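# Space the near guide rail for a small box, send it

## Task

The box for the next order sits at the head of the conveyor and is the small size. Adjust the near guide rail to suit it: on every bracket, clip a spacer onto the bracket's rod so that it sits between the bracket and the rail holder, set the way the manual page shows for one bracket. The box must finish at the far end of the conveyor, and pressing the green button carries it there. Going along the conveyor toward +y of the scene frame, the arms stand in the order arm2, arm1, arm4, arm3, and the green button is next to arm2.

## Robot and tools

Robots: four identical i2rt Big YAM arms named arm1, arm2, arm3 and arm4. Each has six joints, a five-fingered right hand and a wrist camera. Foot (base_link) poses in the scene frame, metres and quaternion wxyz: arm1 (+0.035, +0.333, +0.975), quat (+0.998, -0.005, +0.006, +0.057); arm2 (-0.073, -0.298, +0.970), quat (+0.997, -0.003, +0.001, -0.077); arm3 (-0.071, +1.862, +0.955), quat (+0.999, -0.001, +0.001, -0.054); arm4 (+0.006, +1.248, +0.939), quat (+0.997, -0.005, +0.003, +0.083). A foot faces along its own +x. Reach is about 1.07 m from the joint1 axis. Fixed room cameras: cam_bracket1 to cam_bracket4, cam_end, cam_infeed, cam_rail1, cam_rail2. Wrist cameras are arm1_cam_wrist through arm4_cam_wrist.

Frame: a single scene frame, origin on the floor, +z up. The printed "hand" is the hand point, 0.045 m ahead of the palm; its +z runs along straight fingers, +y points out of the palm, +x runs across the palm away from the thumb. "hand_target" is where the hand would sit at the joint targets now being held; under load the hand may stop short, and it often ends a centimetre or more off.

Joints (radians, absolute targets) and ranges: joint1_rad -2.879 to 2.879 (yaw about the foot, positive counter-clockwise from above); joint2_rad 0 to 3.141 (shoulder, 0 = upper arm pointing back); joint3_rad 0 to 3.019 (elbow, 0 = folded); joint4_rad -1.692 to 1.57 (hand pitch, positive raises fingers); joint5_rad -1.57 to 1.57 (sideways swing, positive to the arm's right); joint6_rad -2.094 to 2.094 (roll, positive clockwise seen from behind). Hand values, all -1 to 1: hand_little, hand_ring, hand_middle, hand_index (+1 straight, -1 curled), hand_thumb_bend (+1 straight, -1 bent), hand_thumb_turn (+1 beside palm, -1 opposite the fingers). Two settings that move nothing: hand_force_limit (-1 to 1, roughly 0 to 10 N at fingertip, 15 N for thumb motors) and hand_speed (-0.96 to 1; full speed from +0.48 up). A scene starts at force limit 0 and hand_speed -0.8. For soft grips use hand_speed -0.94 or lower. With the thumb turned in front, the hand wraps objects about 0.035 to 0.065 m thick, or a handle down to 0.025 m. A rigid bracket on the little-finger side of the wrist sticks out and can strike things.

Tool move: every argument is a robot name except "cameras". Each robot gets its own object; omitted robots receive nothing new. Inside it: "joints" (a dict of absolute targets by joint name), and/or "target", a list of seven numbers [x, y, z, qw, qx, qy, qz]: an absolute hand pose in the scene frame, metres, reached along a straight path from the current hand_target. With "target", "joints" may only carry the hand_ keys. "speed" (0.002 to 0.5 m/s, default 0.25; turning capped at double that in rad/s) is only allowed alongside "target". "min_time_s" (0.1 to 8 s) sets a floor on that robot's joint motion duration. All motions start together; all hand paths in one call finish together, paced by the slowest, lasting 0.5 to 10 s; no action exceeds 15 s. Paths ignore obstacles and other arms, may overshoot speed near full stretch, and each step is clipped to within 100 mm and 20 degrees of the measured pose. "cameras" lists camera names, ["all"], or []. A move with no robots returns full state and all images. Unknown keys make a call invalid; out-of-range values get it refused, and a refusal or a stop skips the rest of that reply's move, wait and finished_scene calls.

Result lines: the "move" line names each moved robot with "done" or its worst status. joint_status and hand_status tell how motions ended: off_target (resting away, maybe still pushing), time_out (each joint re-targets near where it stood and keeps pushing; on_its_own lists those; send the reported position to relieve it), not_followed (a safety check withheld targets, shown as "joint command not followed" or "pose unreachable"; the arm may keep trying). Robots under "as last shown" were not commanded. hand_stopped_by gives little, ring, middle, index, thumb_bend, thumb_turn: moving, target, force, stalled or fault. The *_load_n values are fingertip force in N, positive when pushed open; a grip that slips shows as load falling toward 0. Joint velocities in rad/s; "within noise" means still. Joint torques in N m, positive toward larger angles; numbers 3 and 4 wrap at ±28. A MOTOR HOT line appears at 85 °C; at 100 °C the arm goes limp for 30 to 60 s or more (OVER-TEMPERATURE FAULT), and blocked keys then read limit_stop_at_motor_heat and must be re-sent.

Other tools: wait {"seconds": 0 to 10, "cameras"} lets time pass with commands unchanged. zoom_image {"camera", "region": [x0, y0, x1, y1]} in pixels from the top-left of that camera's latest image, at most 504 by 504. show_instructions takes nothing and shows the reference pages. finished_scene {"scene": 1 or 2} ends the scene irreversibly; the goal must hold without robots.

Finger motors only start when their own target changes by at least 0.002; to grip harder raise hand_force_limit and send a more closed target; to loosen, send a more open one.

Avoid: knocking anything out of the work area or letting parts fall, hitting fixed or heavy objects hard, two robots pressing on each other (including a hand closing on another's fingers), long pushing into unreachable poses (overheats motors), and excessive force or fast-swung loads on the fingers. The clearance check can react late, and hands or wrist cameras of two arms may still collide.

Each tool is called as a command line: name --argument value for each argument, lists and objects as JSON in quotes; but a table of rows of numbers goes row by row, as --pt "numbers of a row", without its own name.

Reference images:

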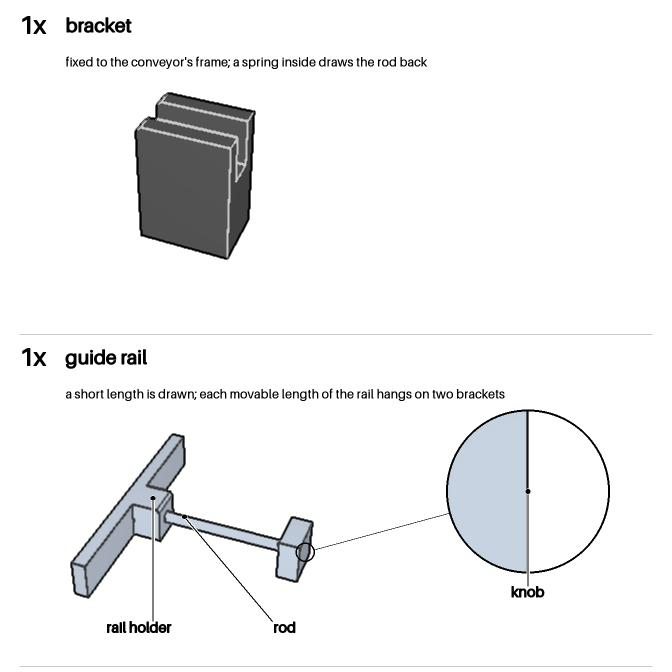

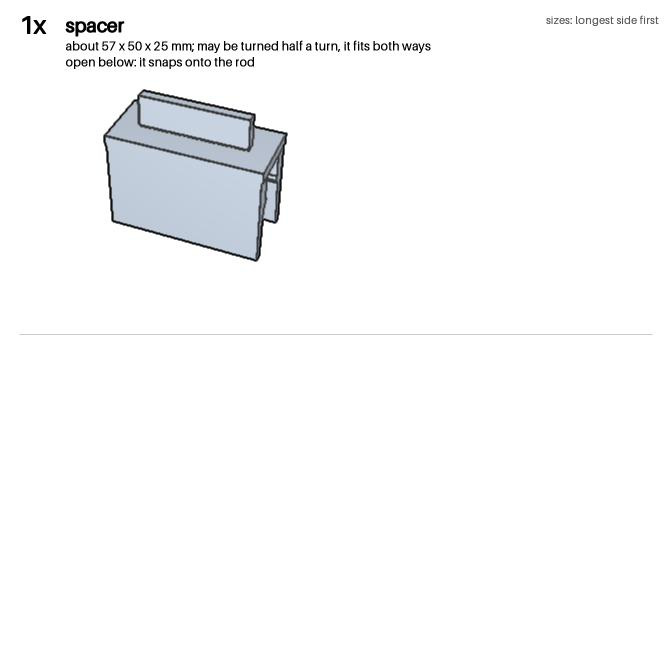

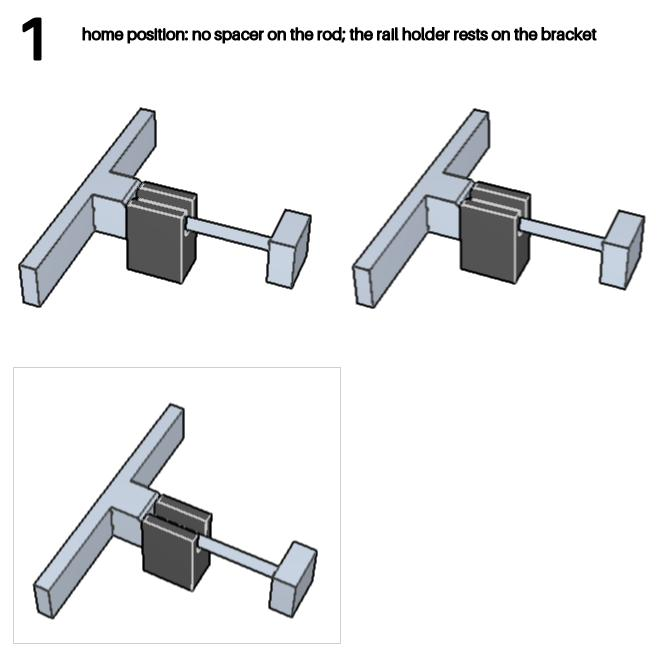

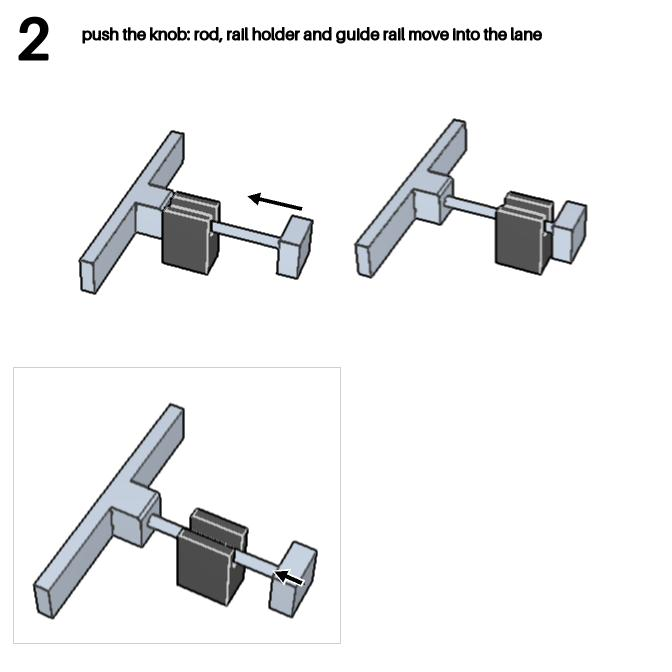

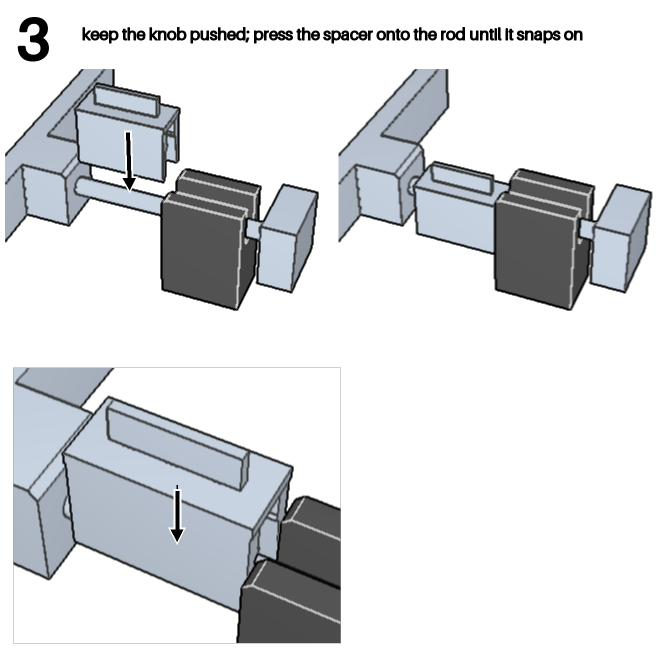

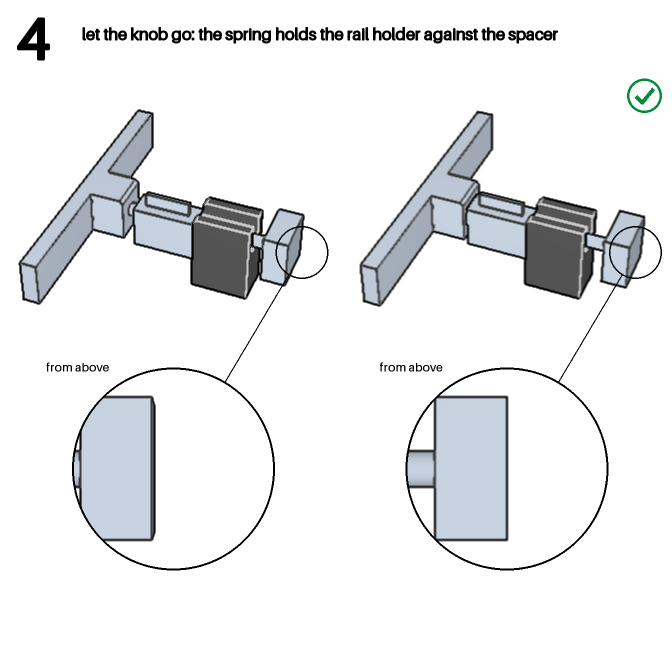

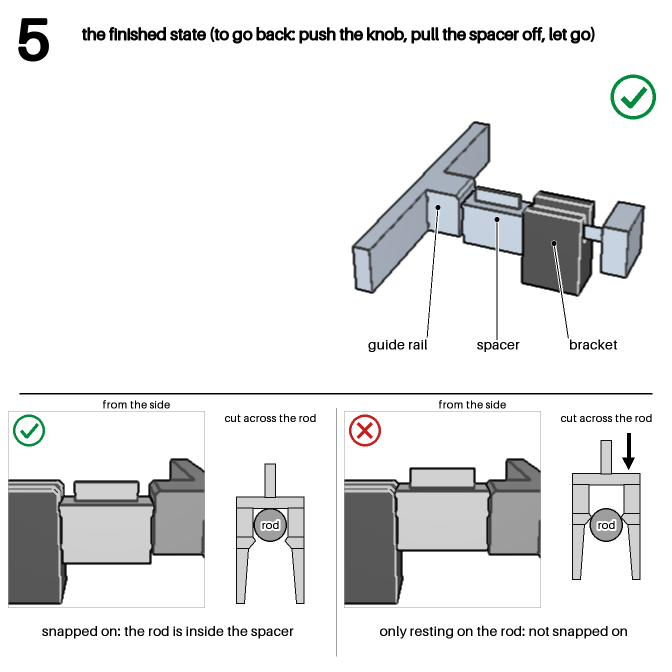

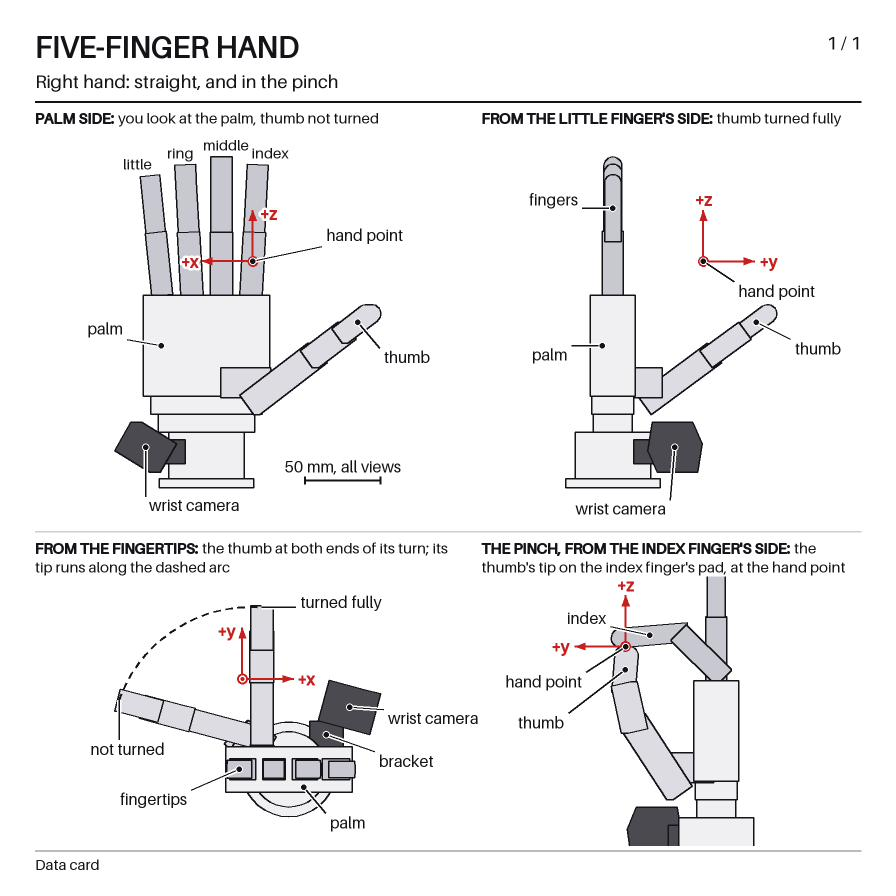

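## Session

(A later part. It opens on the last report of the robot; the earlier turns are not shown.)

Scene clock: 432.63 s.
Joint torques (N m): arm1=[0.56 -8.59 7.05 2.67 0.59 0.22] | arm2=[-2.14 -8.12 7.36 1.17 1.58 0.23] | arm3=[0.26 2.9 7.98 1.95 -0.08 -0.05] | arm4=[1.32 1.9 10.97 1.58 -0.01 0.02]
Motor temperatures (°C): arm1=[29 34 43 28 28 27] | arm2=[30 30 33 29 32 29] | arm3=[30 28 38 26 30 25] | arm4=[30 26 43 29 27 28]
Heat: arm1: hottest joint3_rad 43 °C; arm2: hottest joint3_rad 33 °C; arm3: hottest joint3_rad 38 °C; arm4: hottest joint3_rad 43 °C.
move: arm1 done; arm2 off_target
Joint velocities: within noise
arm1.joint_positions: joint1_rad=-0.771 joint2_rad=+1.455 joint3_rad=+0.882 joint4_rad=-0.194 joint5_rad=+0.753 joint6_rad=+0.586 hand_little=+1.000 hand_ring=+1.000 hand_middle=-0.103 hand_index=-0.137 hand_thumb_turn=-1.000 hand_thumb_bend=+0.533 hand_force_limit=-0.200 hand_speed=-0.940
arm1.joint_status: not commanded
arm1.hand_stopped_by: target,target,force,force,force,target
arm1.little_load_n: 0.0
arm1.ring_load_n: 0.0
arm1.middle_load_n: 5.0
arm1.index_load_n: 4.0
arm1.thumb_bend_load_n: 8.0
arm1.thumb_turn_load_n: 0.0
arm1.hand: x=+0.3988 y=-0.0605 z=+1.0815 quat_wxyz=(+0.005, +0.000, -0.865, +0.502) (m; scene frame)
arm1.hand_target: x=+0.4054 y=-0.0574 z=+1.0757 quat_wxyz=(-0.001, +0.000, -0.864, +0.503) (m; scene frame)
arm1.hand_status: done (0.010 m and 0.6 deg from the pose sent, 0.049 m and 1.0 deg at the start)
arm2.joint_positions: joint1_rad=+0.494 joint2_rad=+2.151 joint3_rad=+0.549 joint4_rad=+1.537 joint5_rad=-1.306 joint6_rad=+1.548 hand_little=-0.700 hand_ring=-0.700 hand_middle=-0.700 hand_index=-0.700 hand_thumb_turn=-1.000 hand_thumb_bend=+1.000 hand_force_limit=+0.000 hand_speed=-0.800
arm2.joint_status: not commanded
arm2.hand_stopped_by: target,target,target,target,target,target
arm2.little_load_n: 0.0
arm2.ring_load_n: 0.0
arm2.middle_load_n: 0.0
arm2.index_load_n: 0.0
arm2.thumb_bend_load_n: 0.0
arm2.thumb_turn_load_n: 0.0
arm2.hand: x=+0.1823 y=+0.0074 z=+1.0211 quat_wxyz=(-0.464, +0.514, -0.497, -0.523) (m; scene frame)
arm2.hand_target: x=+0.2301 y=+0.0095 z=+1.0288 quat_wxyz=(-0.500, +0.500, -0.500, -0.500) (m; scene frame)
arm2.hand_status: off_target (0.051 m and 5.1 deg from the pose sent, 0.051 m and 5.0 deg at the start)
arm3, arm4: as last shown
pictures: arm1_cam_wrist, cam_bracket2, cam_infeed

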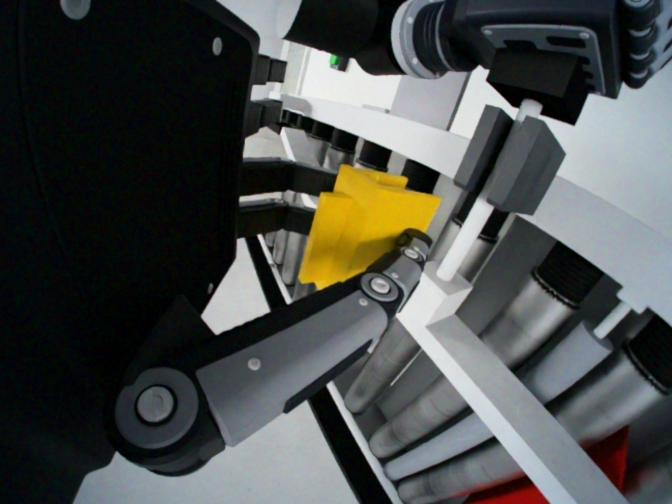

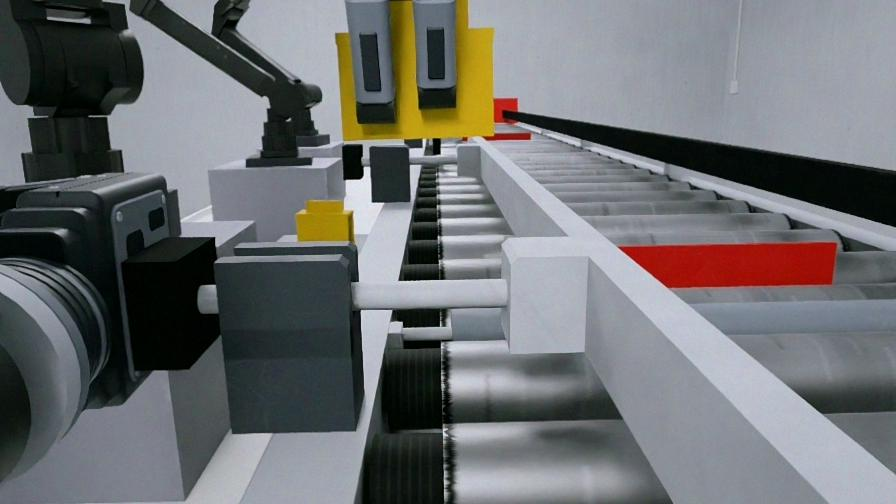

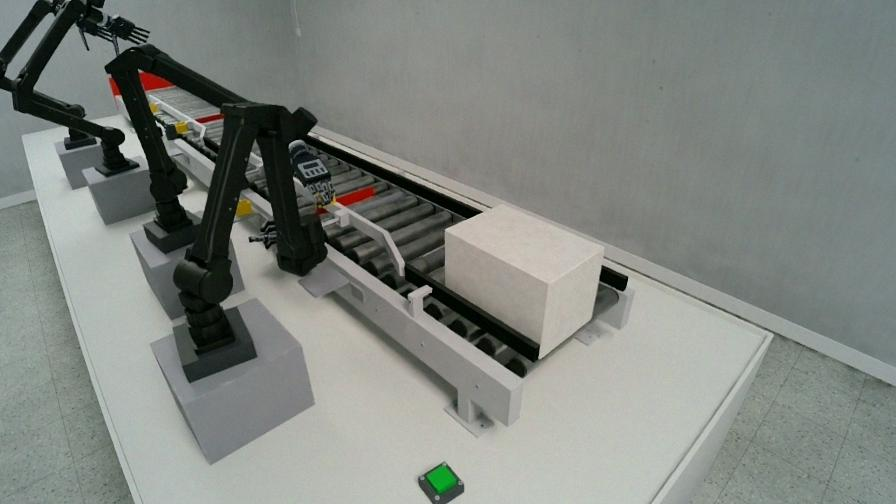

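move --arm1 '{"target": [0.409, -0.058, 1.048, 0, 0, 0.864, -0.503], "speed": 0.06}' --cameras '["cam_rail1","cam_bracket2","arm1_cam_wrist"]'

zoom_image --camera "cam_bracket2" --region '[200, 30, 620, 430]'

zoom_image --camera "cam_rail1" --region '[530, 220, 620, 310]'

zoom_image --camera "arm1_cam_wrist" --region '[280, 100, 580, 400]'

Scene clock: 452.87 s.
Joint torques (N m): arm1=[0.44 -9.23 6.64 2.69 0.54 0.25] | arm2=[-2.26 -8.12 7.34 1.16 1.58 0.24] | arm3=[0.26 2.84 7.98 1.96 -0.07 -0.06] | arm4=[1.32 1.96 11 1.57 -0.03 0.02]
Motor temperatures (°C): arm1=[29 34 43 28 28 27] | arm2=[30 30 33 29 34 29] | arm3=[30 28 38 26 30 25] | arm4=[30 26 43 29 27 28]
Heat: arm1: hottest joint3_rad 43 °C; arm2: hottest joint5_rad 34 °C; arm3: hottest joint3_rad 38 °C; arm4: hottest joint3_rad 43 °C.
move: arm1 done
Joint velocities: within noise
arm1.joint_positions: joint1_rad=-0.766 joint2_rad=+1.510 joint3_rad=+0.858 joint4_rad=-0.119 joint5_rad=+0.758 joint6_rad=+0.590 hand_little=+1.000 hand_ring=+1.000 hand_middle=-0.103 hand_index=-0.137 hand_thumb_turn=-1.000 hand_thumb_bend=+0.533 hand_force_limit=-0.200 hand_speed=-0.940
arm1.joint_status: not commanded
arm1.hand_stopped_by: target,target,force,force,force,target
arm1.little_load_n: 0.0
arm1.ring_load_n: 0.0
arm1.middle_load_n: 5.0
arm1.index_load_n: 4.0
arm1.thumb_bend_load_n: 8.5
arm1.thumb_turn_load_n: -0.5
arm1.hand: x=+0.4019 y=-0.0614 z=+1.0543 quat_wxyz=(+0.006, +0.000, -0.865, +0.502) (m; scene frame)
arm1.hand_target: x=+0.4080 y=-0.0576 z=+1.0477 quat_wxyz=(+0.001, +0.000, -0.864, +0.503) (m; scene frame)
arm1.hand_status: done (0.010 m and 0.7 deg from the pose sent, 0.035 m and 0.6 deg at the start)
arm2, arm3, arm4: as last shown
arm3.ring_load_n: -0.5
arm3.thumb_bend_load_n: -0.5
pictures: arm1_cam_wrist, cam_bracket2, cam_rail1

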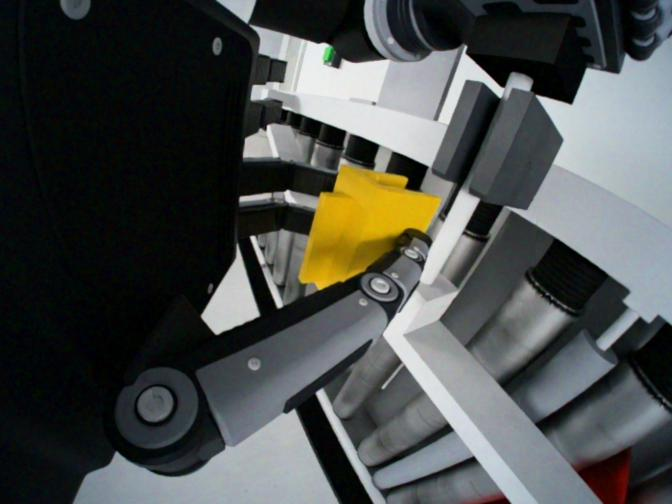

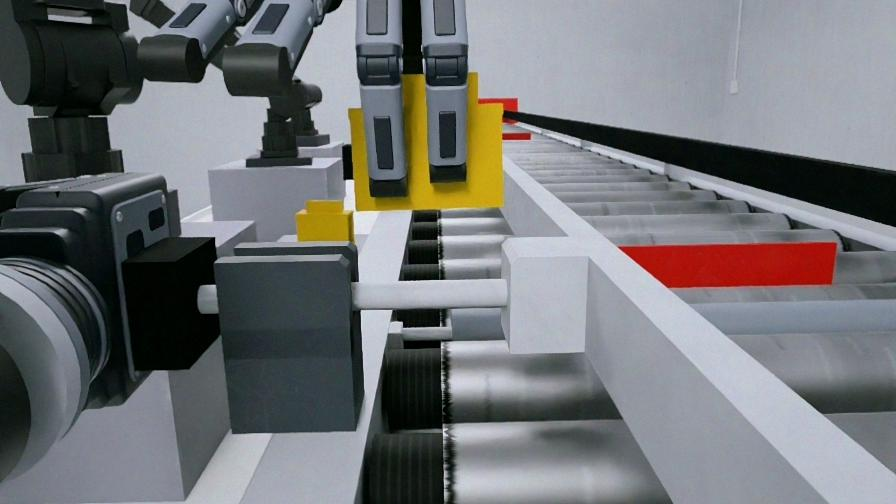

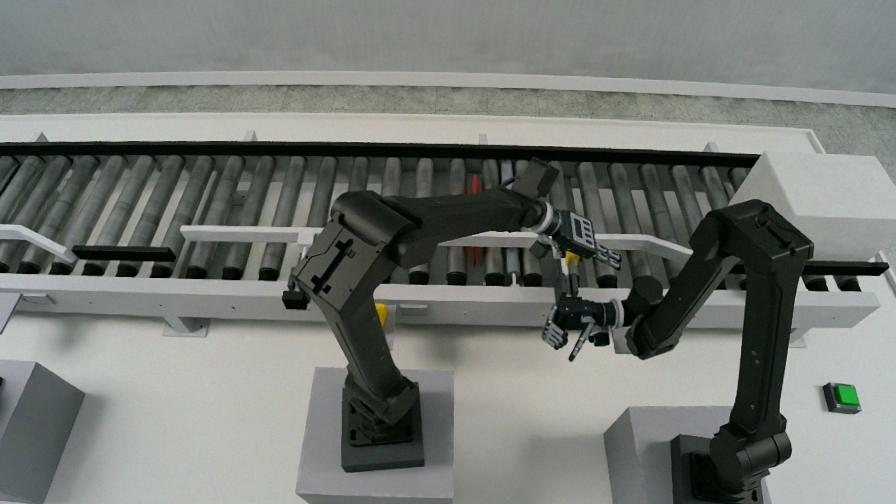

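Scaled by 1.200.

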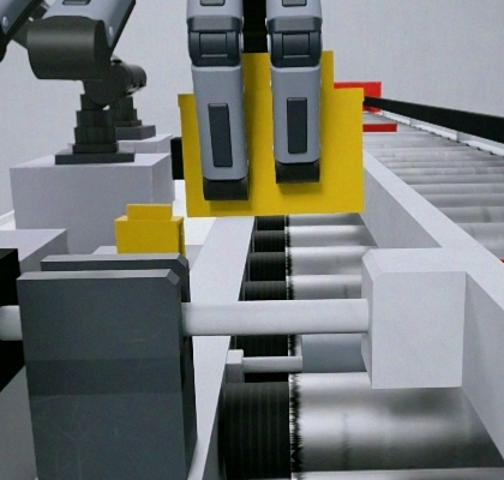

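Scaled by 5.600.

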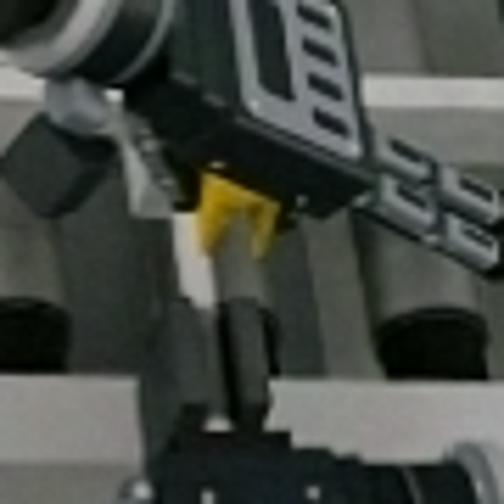

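Scaled by 1.680 from the camera's 672x504 image, which has a finer 960x720 frame.

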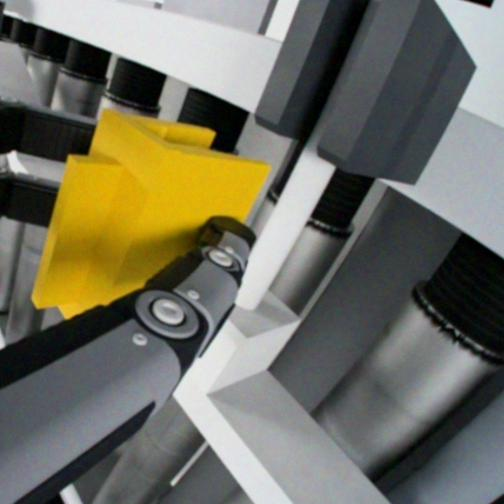

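zoom_image --camera "arm1_cam_wrist" --region '[290, 150, 450, 310]'

zoom_image --camera "cam_bracket2" --region '[320, 60, 540, 320]'

Scaled by 3.150 from the camera's 672x504 image, which has a finer 960x720 frame.

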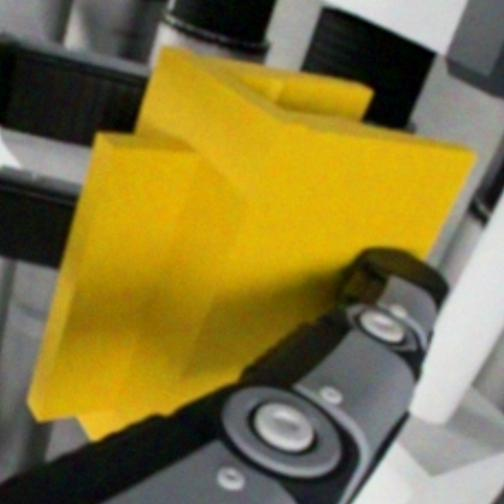

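Scaled by 1.938.

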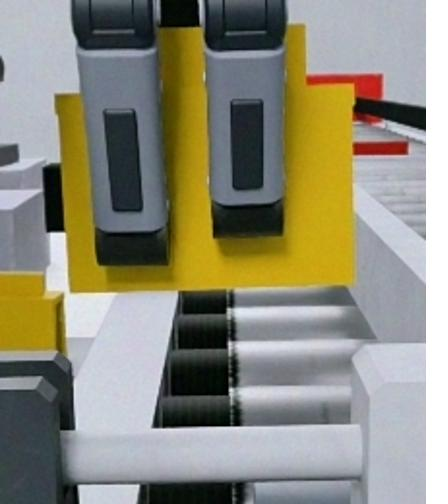

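move --arm1 '{"target": [0.409, -0.047, 1.040, 0, 0, 0.864, -0.503], "speed": 0.05}' --cameras '["cam_rail1","cam_bracket2","arm1_cam_wrist"]'

zoom_image --camera "cam_bracket2" --region '[320, 60, 540, 320]'

zoom_image --camera "cam_rail1" --region '[530, 220, 620, 310]'

zoom_image --camera "arm1_cam_wrist" --region '[350, 100, 550, 300]'

Scene clock: 509.47 s.
Joint torques (N m): arm1=[-0.09 -9.35 6.37 2.62 0.57 0.26] | arm2=[-2.2 -8.06 7.35 1.16 1.58 0.23] | arm3=[0.26 2.9 7.98 1.95 -0.08 -0.05] | arm4=[1.26 1.85 11.04 1.59 -0.02 0.02]
Motor temperatures (°C): arm1=[29 35 40 28 28 27] | arm2=[30 30 34 29 36 29] | arm3=[30 28 38 26 30 25] | arm4=[30 26 43 29 27 28]
Heat: arm1: hottest joint3_rad 40 °C; arm2: hottest joint5_rad 36 °C; arm3: hottest joint3_rad 38 °C; arm4: hottest joint3_rad 43 °C.
move: arm1 done
Joint velocities: within noise
arm1.joint_positions: joint1_rad=-0.743 joint2_rad=+1.510 joint3_rad=+0.836 joint4_rad=-0.108 joint5_rad=+0.773 joint6_rad=+0.610 hand_little=+1.000 hand_ring=+1.000 hand_middle=-0.103 hand_index=-0.137 hand_thumb_turn=-1.000 hand_thumb_bend=+0.533 hand_force_limit=-0.200 hand_speed=-0.940
arm1.joint_status: not commanded
arm1.hand_stopped_by: target,target,force,force,force,target
arm1.little_load_n: 0.0
arm1.ring_load_n: 0.0
arm1.middle_load_n: 5.0
arm1.index_load_n: 4.0
arm1.thumb_bend_load_n: 8.0
arm1.thumb_turn_load_n: -0.5
arm1.hand: x=+0.4038 y=-0.0506 z=+1.0475 quat_wxyz=(+0.004, +0.001, -0.865, +0.502) (m; scene frame)
arm1.hand_target: x=+0.4083 y=-0.0468 z=+1.0403 quat_wxyz=(+0.000, +0.000, -0.864, +0.503) (m; scene frame)
arm1.hand_status: done (0.010 m and 0.5 deg from the pose sent, 0.021 m and 0.7 deg at the start)
arm2, arm3, arm4: as last shown
arm2.thumb_turn_load_n: -0.5
arm3.ring_load_n: 0.0
arm3.thumb_bend_load_n: 0.0
pictures: arm1_cam_wrist, cam_bracket2, cam_rail1

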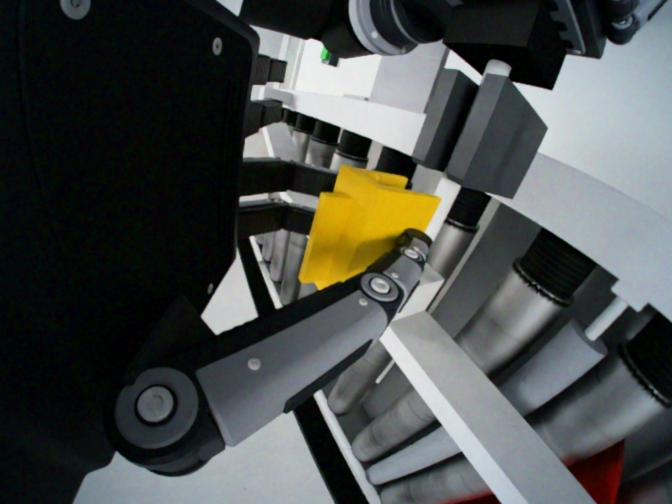

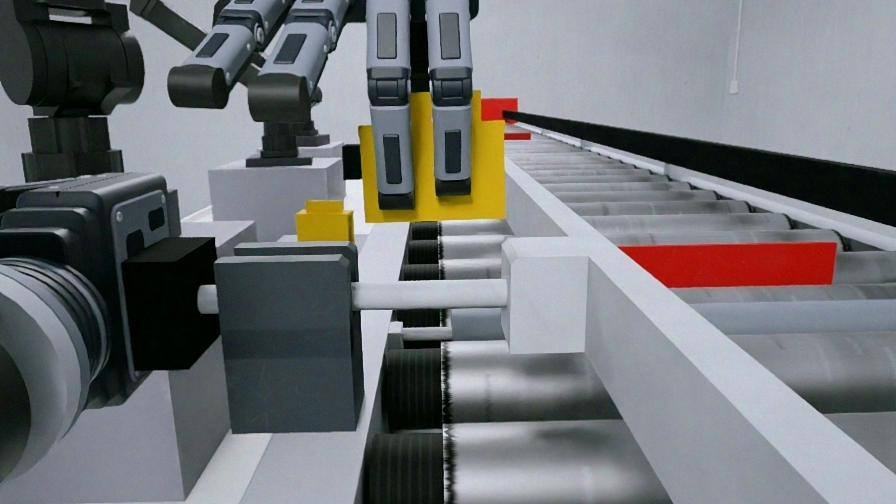

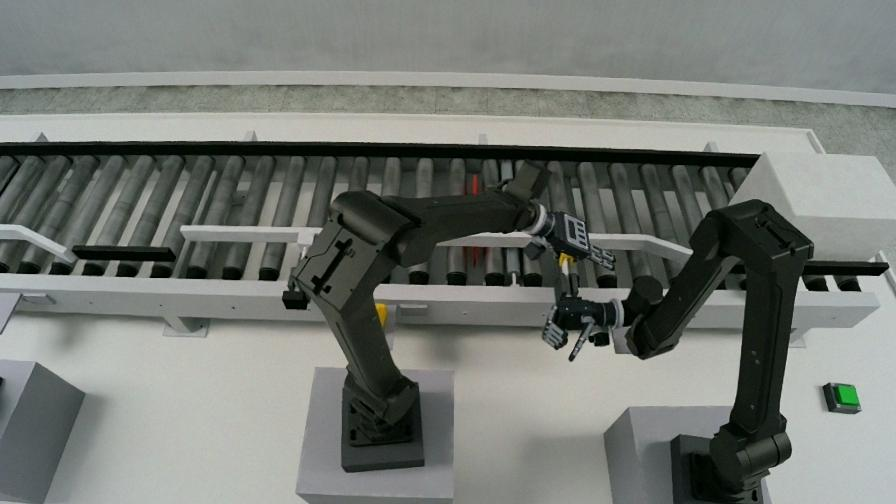

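Scaled by 1.938.

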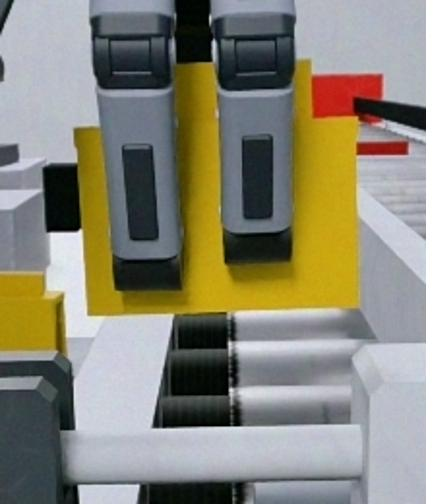

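Scaled by 5.600.

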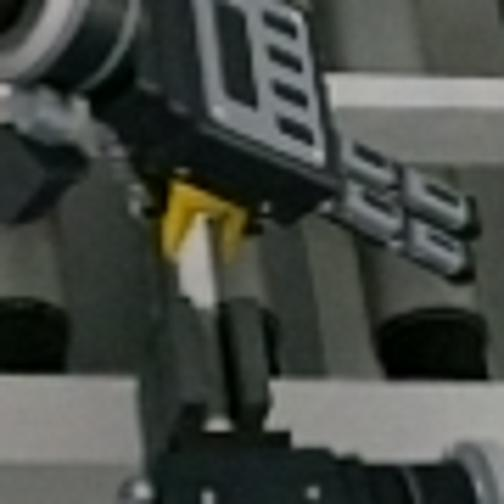

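Scaled by 2.520 from the camera's 672x504 image, which has a finer 960x720 frame.

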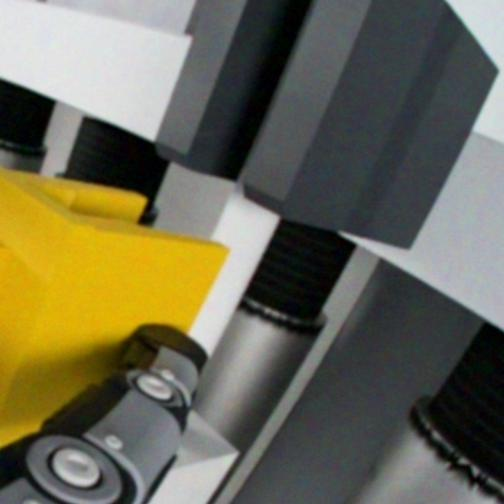

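move --arm1 '{"target": [0.4065, -0.051, 1.024, 0, 0, 0.864, -0.503], "speed": 0.05}' --cameras '["cam_rail1","cam_bracket2","arm1_cam_wrist"]'

zoom_image --camera "cam_bracket2" --region '[320, 100, 540, 360]'

zoom_image --camera "cam_rail1" --region '[530, 220, 620, 310]'

Scene clock: 559.47 s.
Joint torques (N m): arm1=[-0.21 -8.82 6.06 2.56 0.23 0.13] | arm2=[-2.2 -8.12 7.36 1.16 1.58 0.24] | arm3=[0.26 2.9 7.99 1.96 -0.08 -0.05] | arm4=[1.2 1.96 11.02 1.57 -0.02 0.01]
Motor temperatures (°C): arm1=[29 35 40 28 28 27] | arm2=[29 31 34 29 37 29] | arm3=[30 27 39 26 30 25] | arm4=[30 26 44 29 27 28]
Heat: arm1: hottest joint3_rad 40 °C; arm2: hottest joint5_rad 37 °C; arm3: hottest joint3_rad 39 °C; arm4: hottest joint3_rad 44 °C.
move: arm1 done
Joint velocities: within noise
arm1.joint_positions: joint1_rad=-0.743 joint2_rad=+1.539 joint3_rad=+0.820 joint4_rad=-0.051 joint5_rad=+0.773 joint6_rad=+0.610 hand_little=+1.000 hand_ring=+1.000 hand_middle=-0.103 hand_index=-0.137 hand_thumb_turn=-1.000 hand_thumb_bend=+0.533 hand_force_limit=-0.200 hand_speed=-0.940
arm1.joint_status: not commanded
arm1.hand_stopped_by: target,target,force,force,force,target
arm1.little_load_n: 0.0
arm1.ring_load_n: 0.0
arm1.middle_load_n: 5.0
arm1.index_load_n: 4.0
arm1.thumb_bend_load_n: 8.0
arm1.thumb_turn_load_n: 0.0
arm1.hand: x=+0.4052 y=-0.0519 z=+1.0342 quat_wxyz=(+0.001, -0.001, -0.863, +0.505) (m; scene frame)
arm1.hand_target: x=+0.4063 y=-0.0508 z=+1.0250 quat_wxyz=(+0.000, +0.000, -0.864, +0.503) (m; scene frame)
arm1.hand_status: done (0.010 m and 0.3 deg from the pose sent, 0.024 m and 0.5 deg at the start)
arm2, arm3, arm4: as last shown
arm2.thumb_turn_load_n: 0.0
arm3.little_load_n: -0.5
arm3.middle_load_n: -0.5
pictures: arm1_cam_wrist, cam_bracket2, cam_rail1

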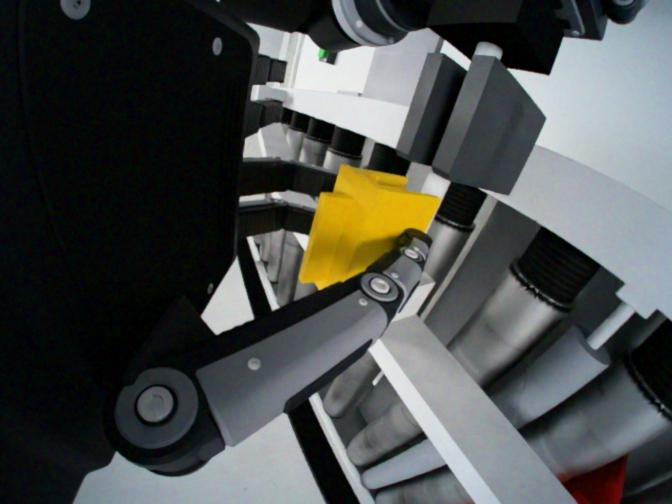

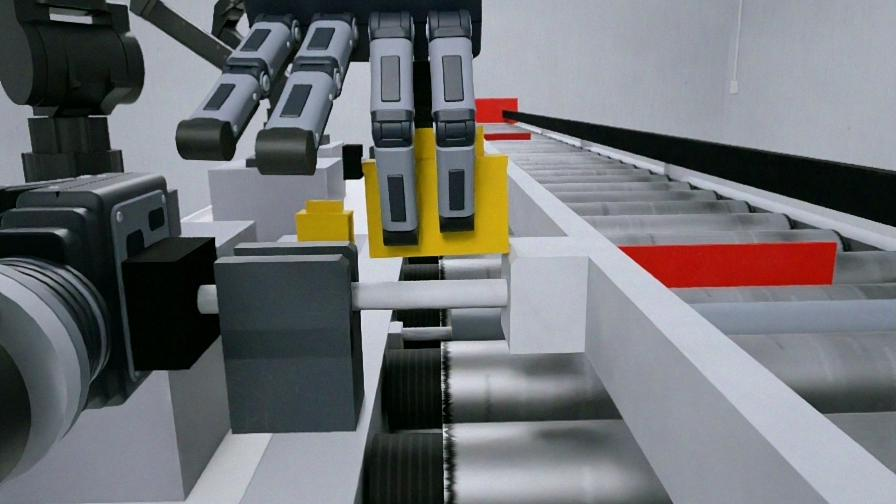

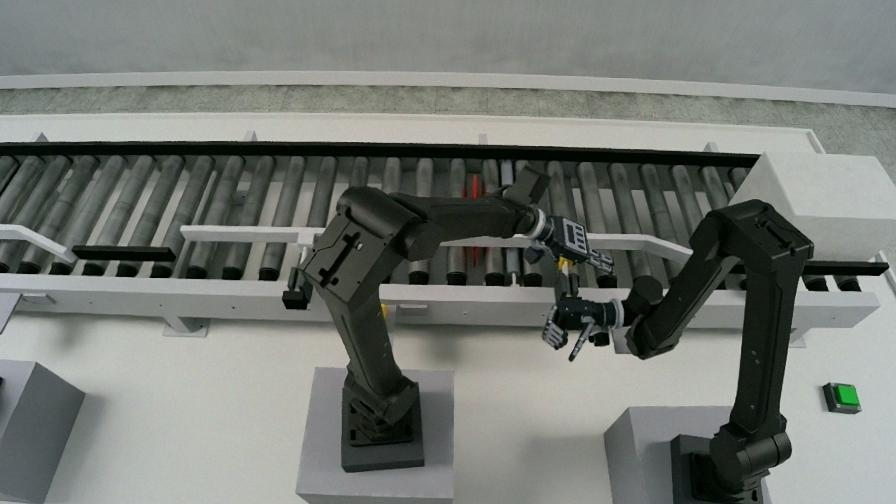

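Scaled by 1.938.

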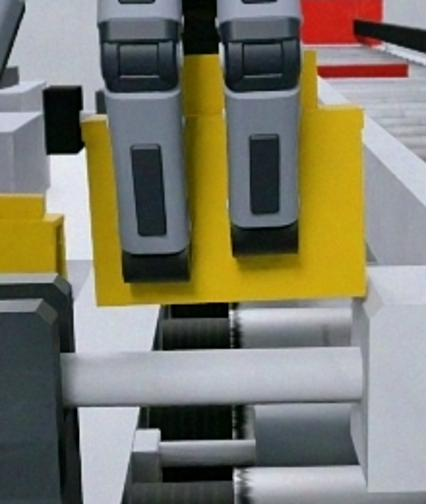

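Scaled by 5.600.

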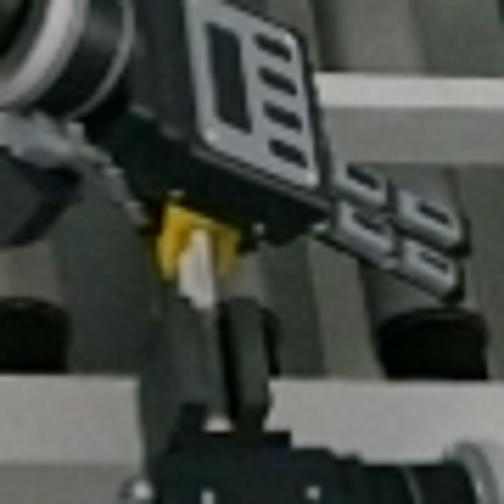

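move --arm1 '{"target": [0.4015, -0.0535, 1.023, 0, 0, 0.864, -0.503], "speed": 0.05}' --cameras '["cam_rail1","cam_bracket2"]'

zoom_image --camera "cam_bracket2" --region '[320, 100, 540, 360]'

zoom_image --camera "cam_rail1" --region '[530, 220, 620, 310]'

Scene clock: 566.73 s.
Joint torques (N m): arm1=[-1.26 -8.82 5.91 2.58 0.11 0.05] | arm2=[-2.2 -8.12 7.38 1.18 1.58 0.23] | arm3=[0.21 2.9 7.98 1.95 -0.08 -0.05] | arm4=[1.2 2.02 11.04 1.55 -0.01 0.02]
Motor temperatures (°C): arm1=[29 35 40 28 28 27] | arm2=[29 31 34 29 37 29] | arm3=[30 27 39 26 30 25] | arm4=[30 26 44 29 27 28]
Heat: arm1: hottest joint3_rad 40 °C; arm2: hottest joint5_rad 37 °C; arm3: hottest joint3_rad 39 °C; arm4: hottest joint3_rad 44 °C.
move: arm1 off_target
Joint velocities: within noise
arm1.joint_positions: joint1_rad=-0.743 joint2_rad=+1.539 joint3_rad=+0.813 joint4_rad=-0.037 joint5_rad=+0.769 joint6_rad=+0.610 hand_little=+1.000 hand_ring=+1.000 hand_middle=-0.103 hand_index=-0.137 hand_thumb_turn=-1.000 hand_thumb_bend=+0.533 hand_force_limit=-0.200 hand_speed=-0.940
arm1.joint_status: not commanded
arm1.hand_stopped_by: target,target,force,force,force,target
arm1.little_load_n: 0.0
arm1.ring_load_n: 0.0
arm1.middle_load_n: 6.0
arm1.index_load_n: 3.5
arm1.thumb_bend_load_n: 8.0
arm1.thumb_turn_load_n: -0.5
arm1.hand: x=+0.4059 y=-0.0514 z=+1.0334 quat_wxyz=(-0.004, -0.002, -0.863, +0.506) (m; scene frame)
arm1.hand_target: x=+0.4010 y=-0.0530 z=+1.0231 quat_wxyz=(+0.001, +0.000, -0.864, +0.503) (m; scene frame)
arm1.hand_status: off_target (0.012 m and 0.6 deg from the pose sent, 0.012 m and 0.3 deg at the start)
arm2: as last shown
arm2.thumb_turn_load_n: -0.5
arm3.joint_positions: joint1_rad=-0.183 joint2_rad=+0.625 joint3_rad=+1.366 joint4_rad=-1.295 joint5_rad=-0.032 joint6_rad=-1.282 hand_little=+1.000 hand_ring=+1.000 hand_middle=+1.000 hand_index=+1.000 hand_thumb_turn=+1.000 hand_thumb_bend=+1.000 hand_force_limit=+0.000 hand_speed=-0.800
arm3.joint_status: not commanded
arm3.hand_stopped_by: target,target,target,target,target,target
arm3.little_load_n: 0.0
arm3.ring_load_n: 0.0
arm3.middle_load_n: 0.0
arm3.index_load_n: 0.0
arm3.thumb_bend_load_n: 0.0
arm3.thumb_turn_load_n: 0.0
arm3.hand: x=+0.1497 y=+1.7528 z=+1.4379 quat_wxyz=(-0.013, +0.840, -0.241, +0.485) (m; scene frame)
arm3.hand_target: x=+0.1486 y=+1.7531 z=+1.4470 quat_wxyz=(-0.012, +0.835, -0.240, +0.494) (m; scene frame)
arm3.hand_status: not commanded
arm4.joint_positions: joint1_rad=+0.056 joint2_rad=+0.613 joint3_rad=+1.388 joint4_rad=-1.297 joint5_rad=-0.175 joint6_rad=-1.058 hand_little=+1.000 hand_ring=+1.000 hand_middle=+1.000 hand_index=+1.000 hand_thumb_turn=+1.000 hand_thumb_bend=+1.000 hand_force_limit=+0.000 hand_speed=-0.800
arm4.joint_status: not commanded
arm4.hand_stopped_by: target,target,target,target,target,target
arm4.little_load_n: 0.0
arm4.ring_load_n: 0.0
arm4.middle_load_n: 0.0
arm4.index_load_n: 0.0
arm4.thumb_bend_load_n: -0.5
arm4.thumb_turn_load_n: 0.0
arm4.hand: x=+0.2350 y=+1.3014 z=+1.4241 quat_wxyz=(-0.245, +0.862, -0.080, +0.436) (m; scene frame)
arm4.hand_target: x=+0.2341 y=+1.3014 z=+1.4375 quat_wxyz=(-0.249, +0.855, -0.077, +0.449) (m; scene frame)
arm4.hand_status: not commanded
pictures: cam_bracket2, cam_rail1

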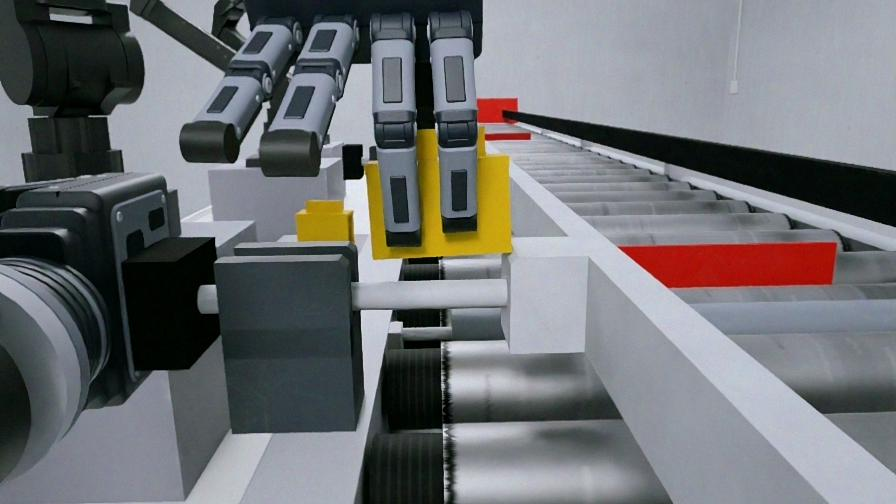

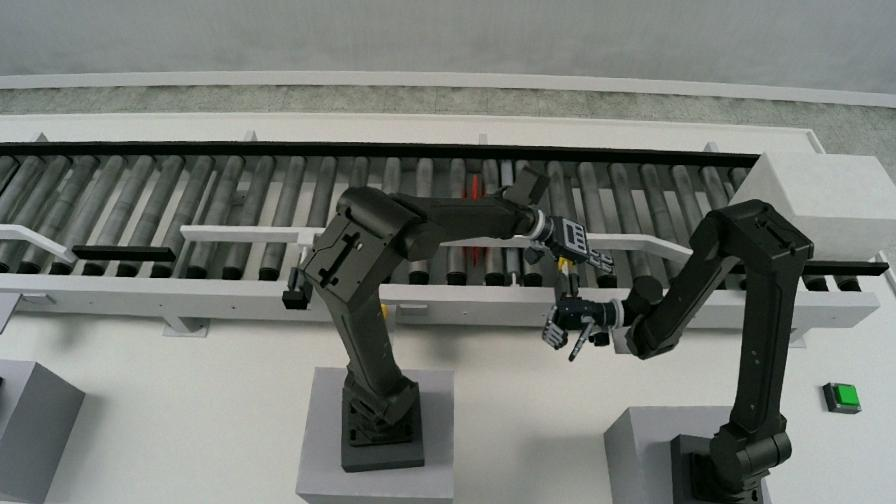

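Scaled by 1.938.

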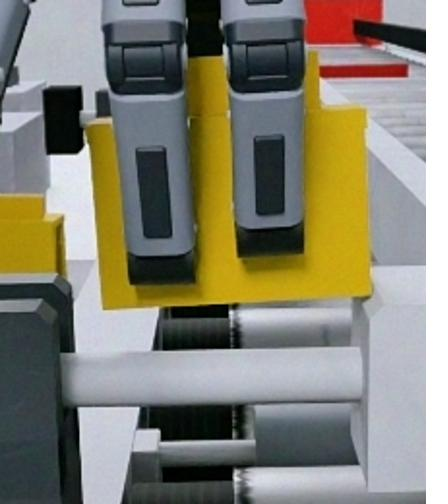

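Scaled by 5.600.

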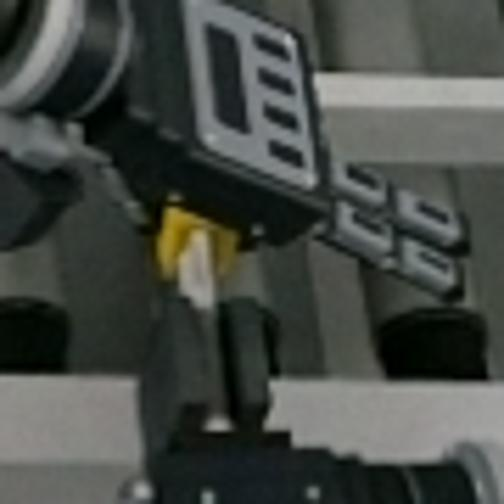

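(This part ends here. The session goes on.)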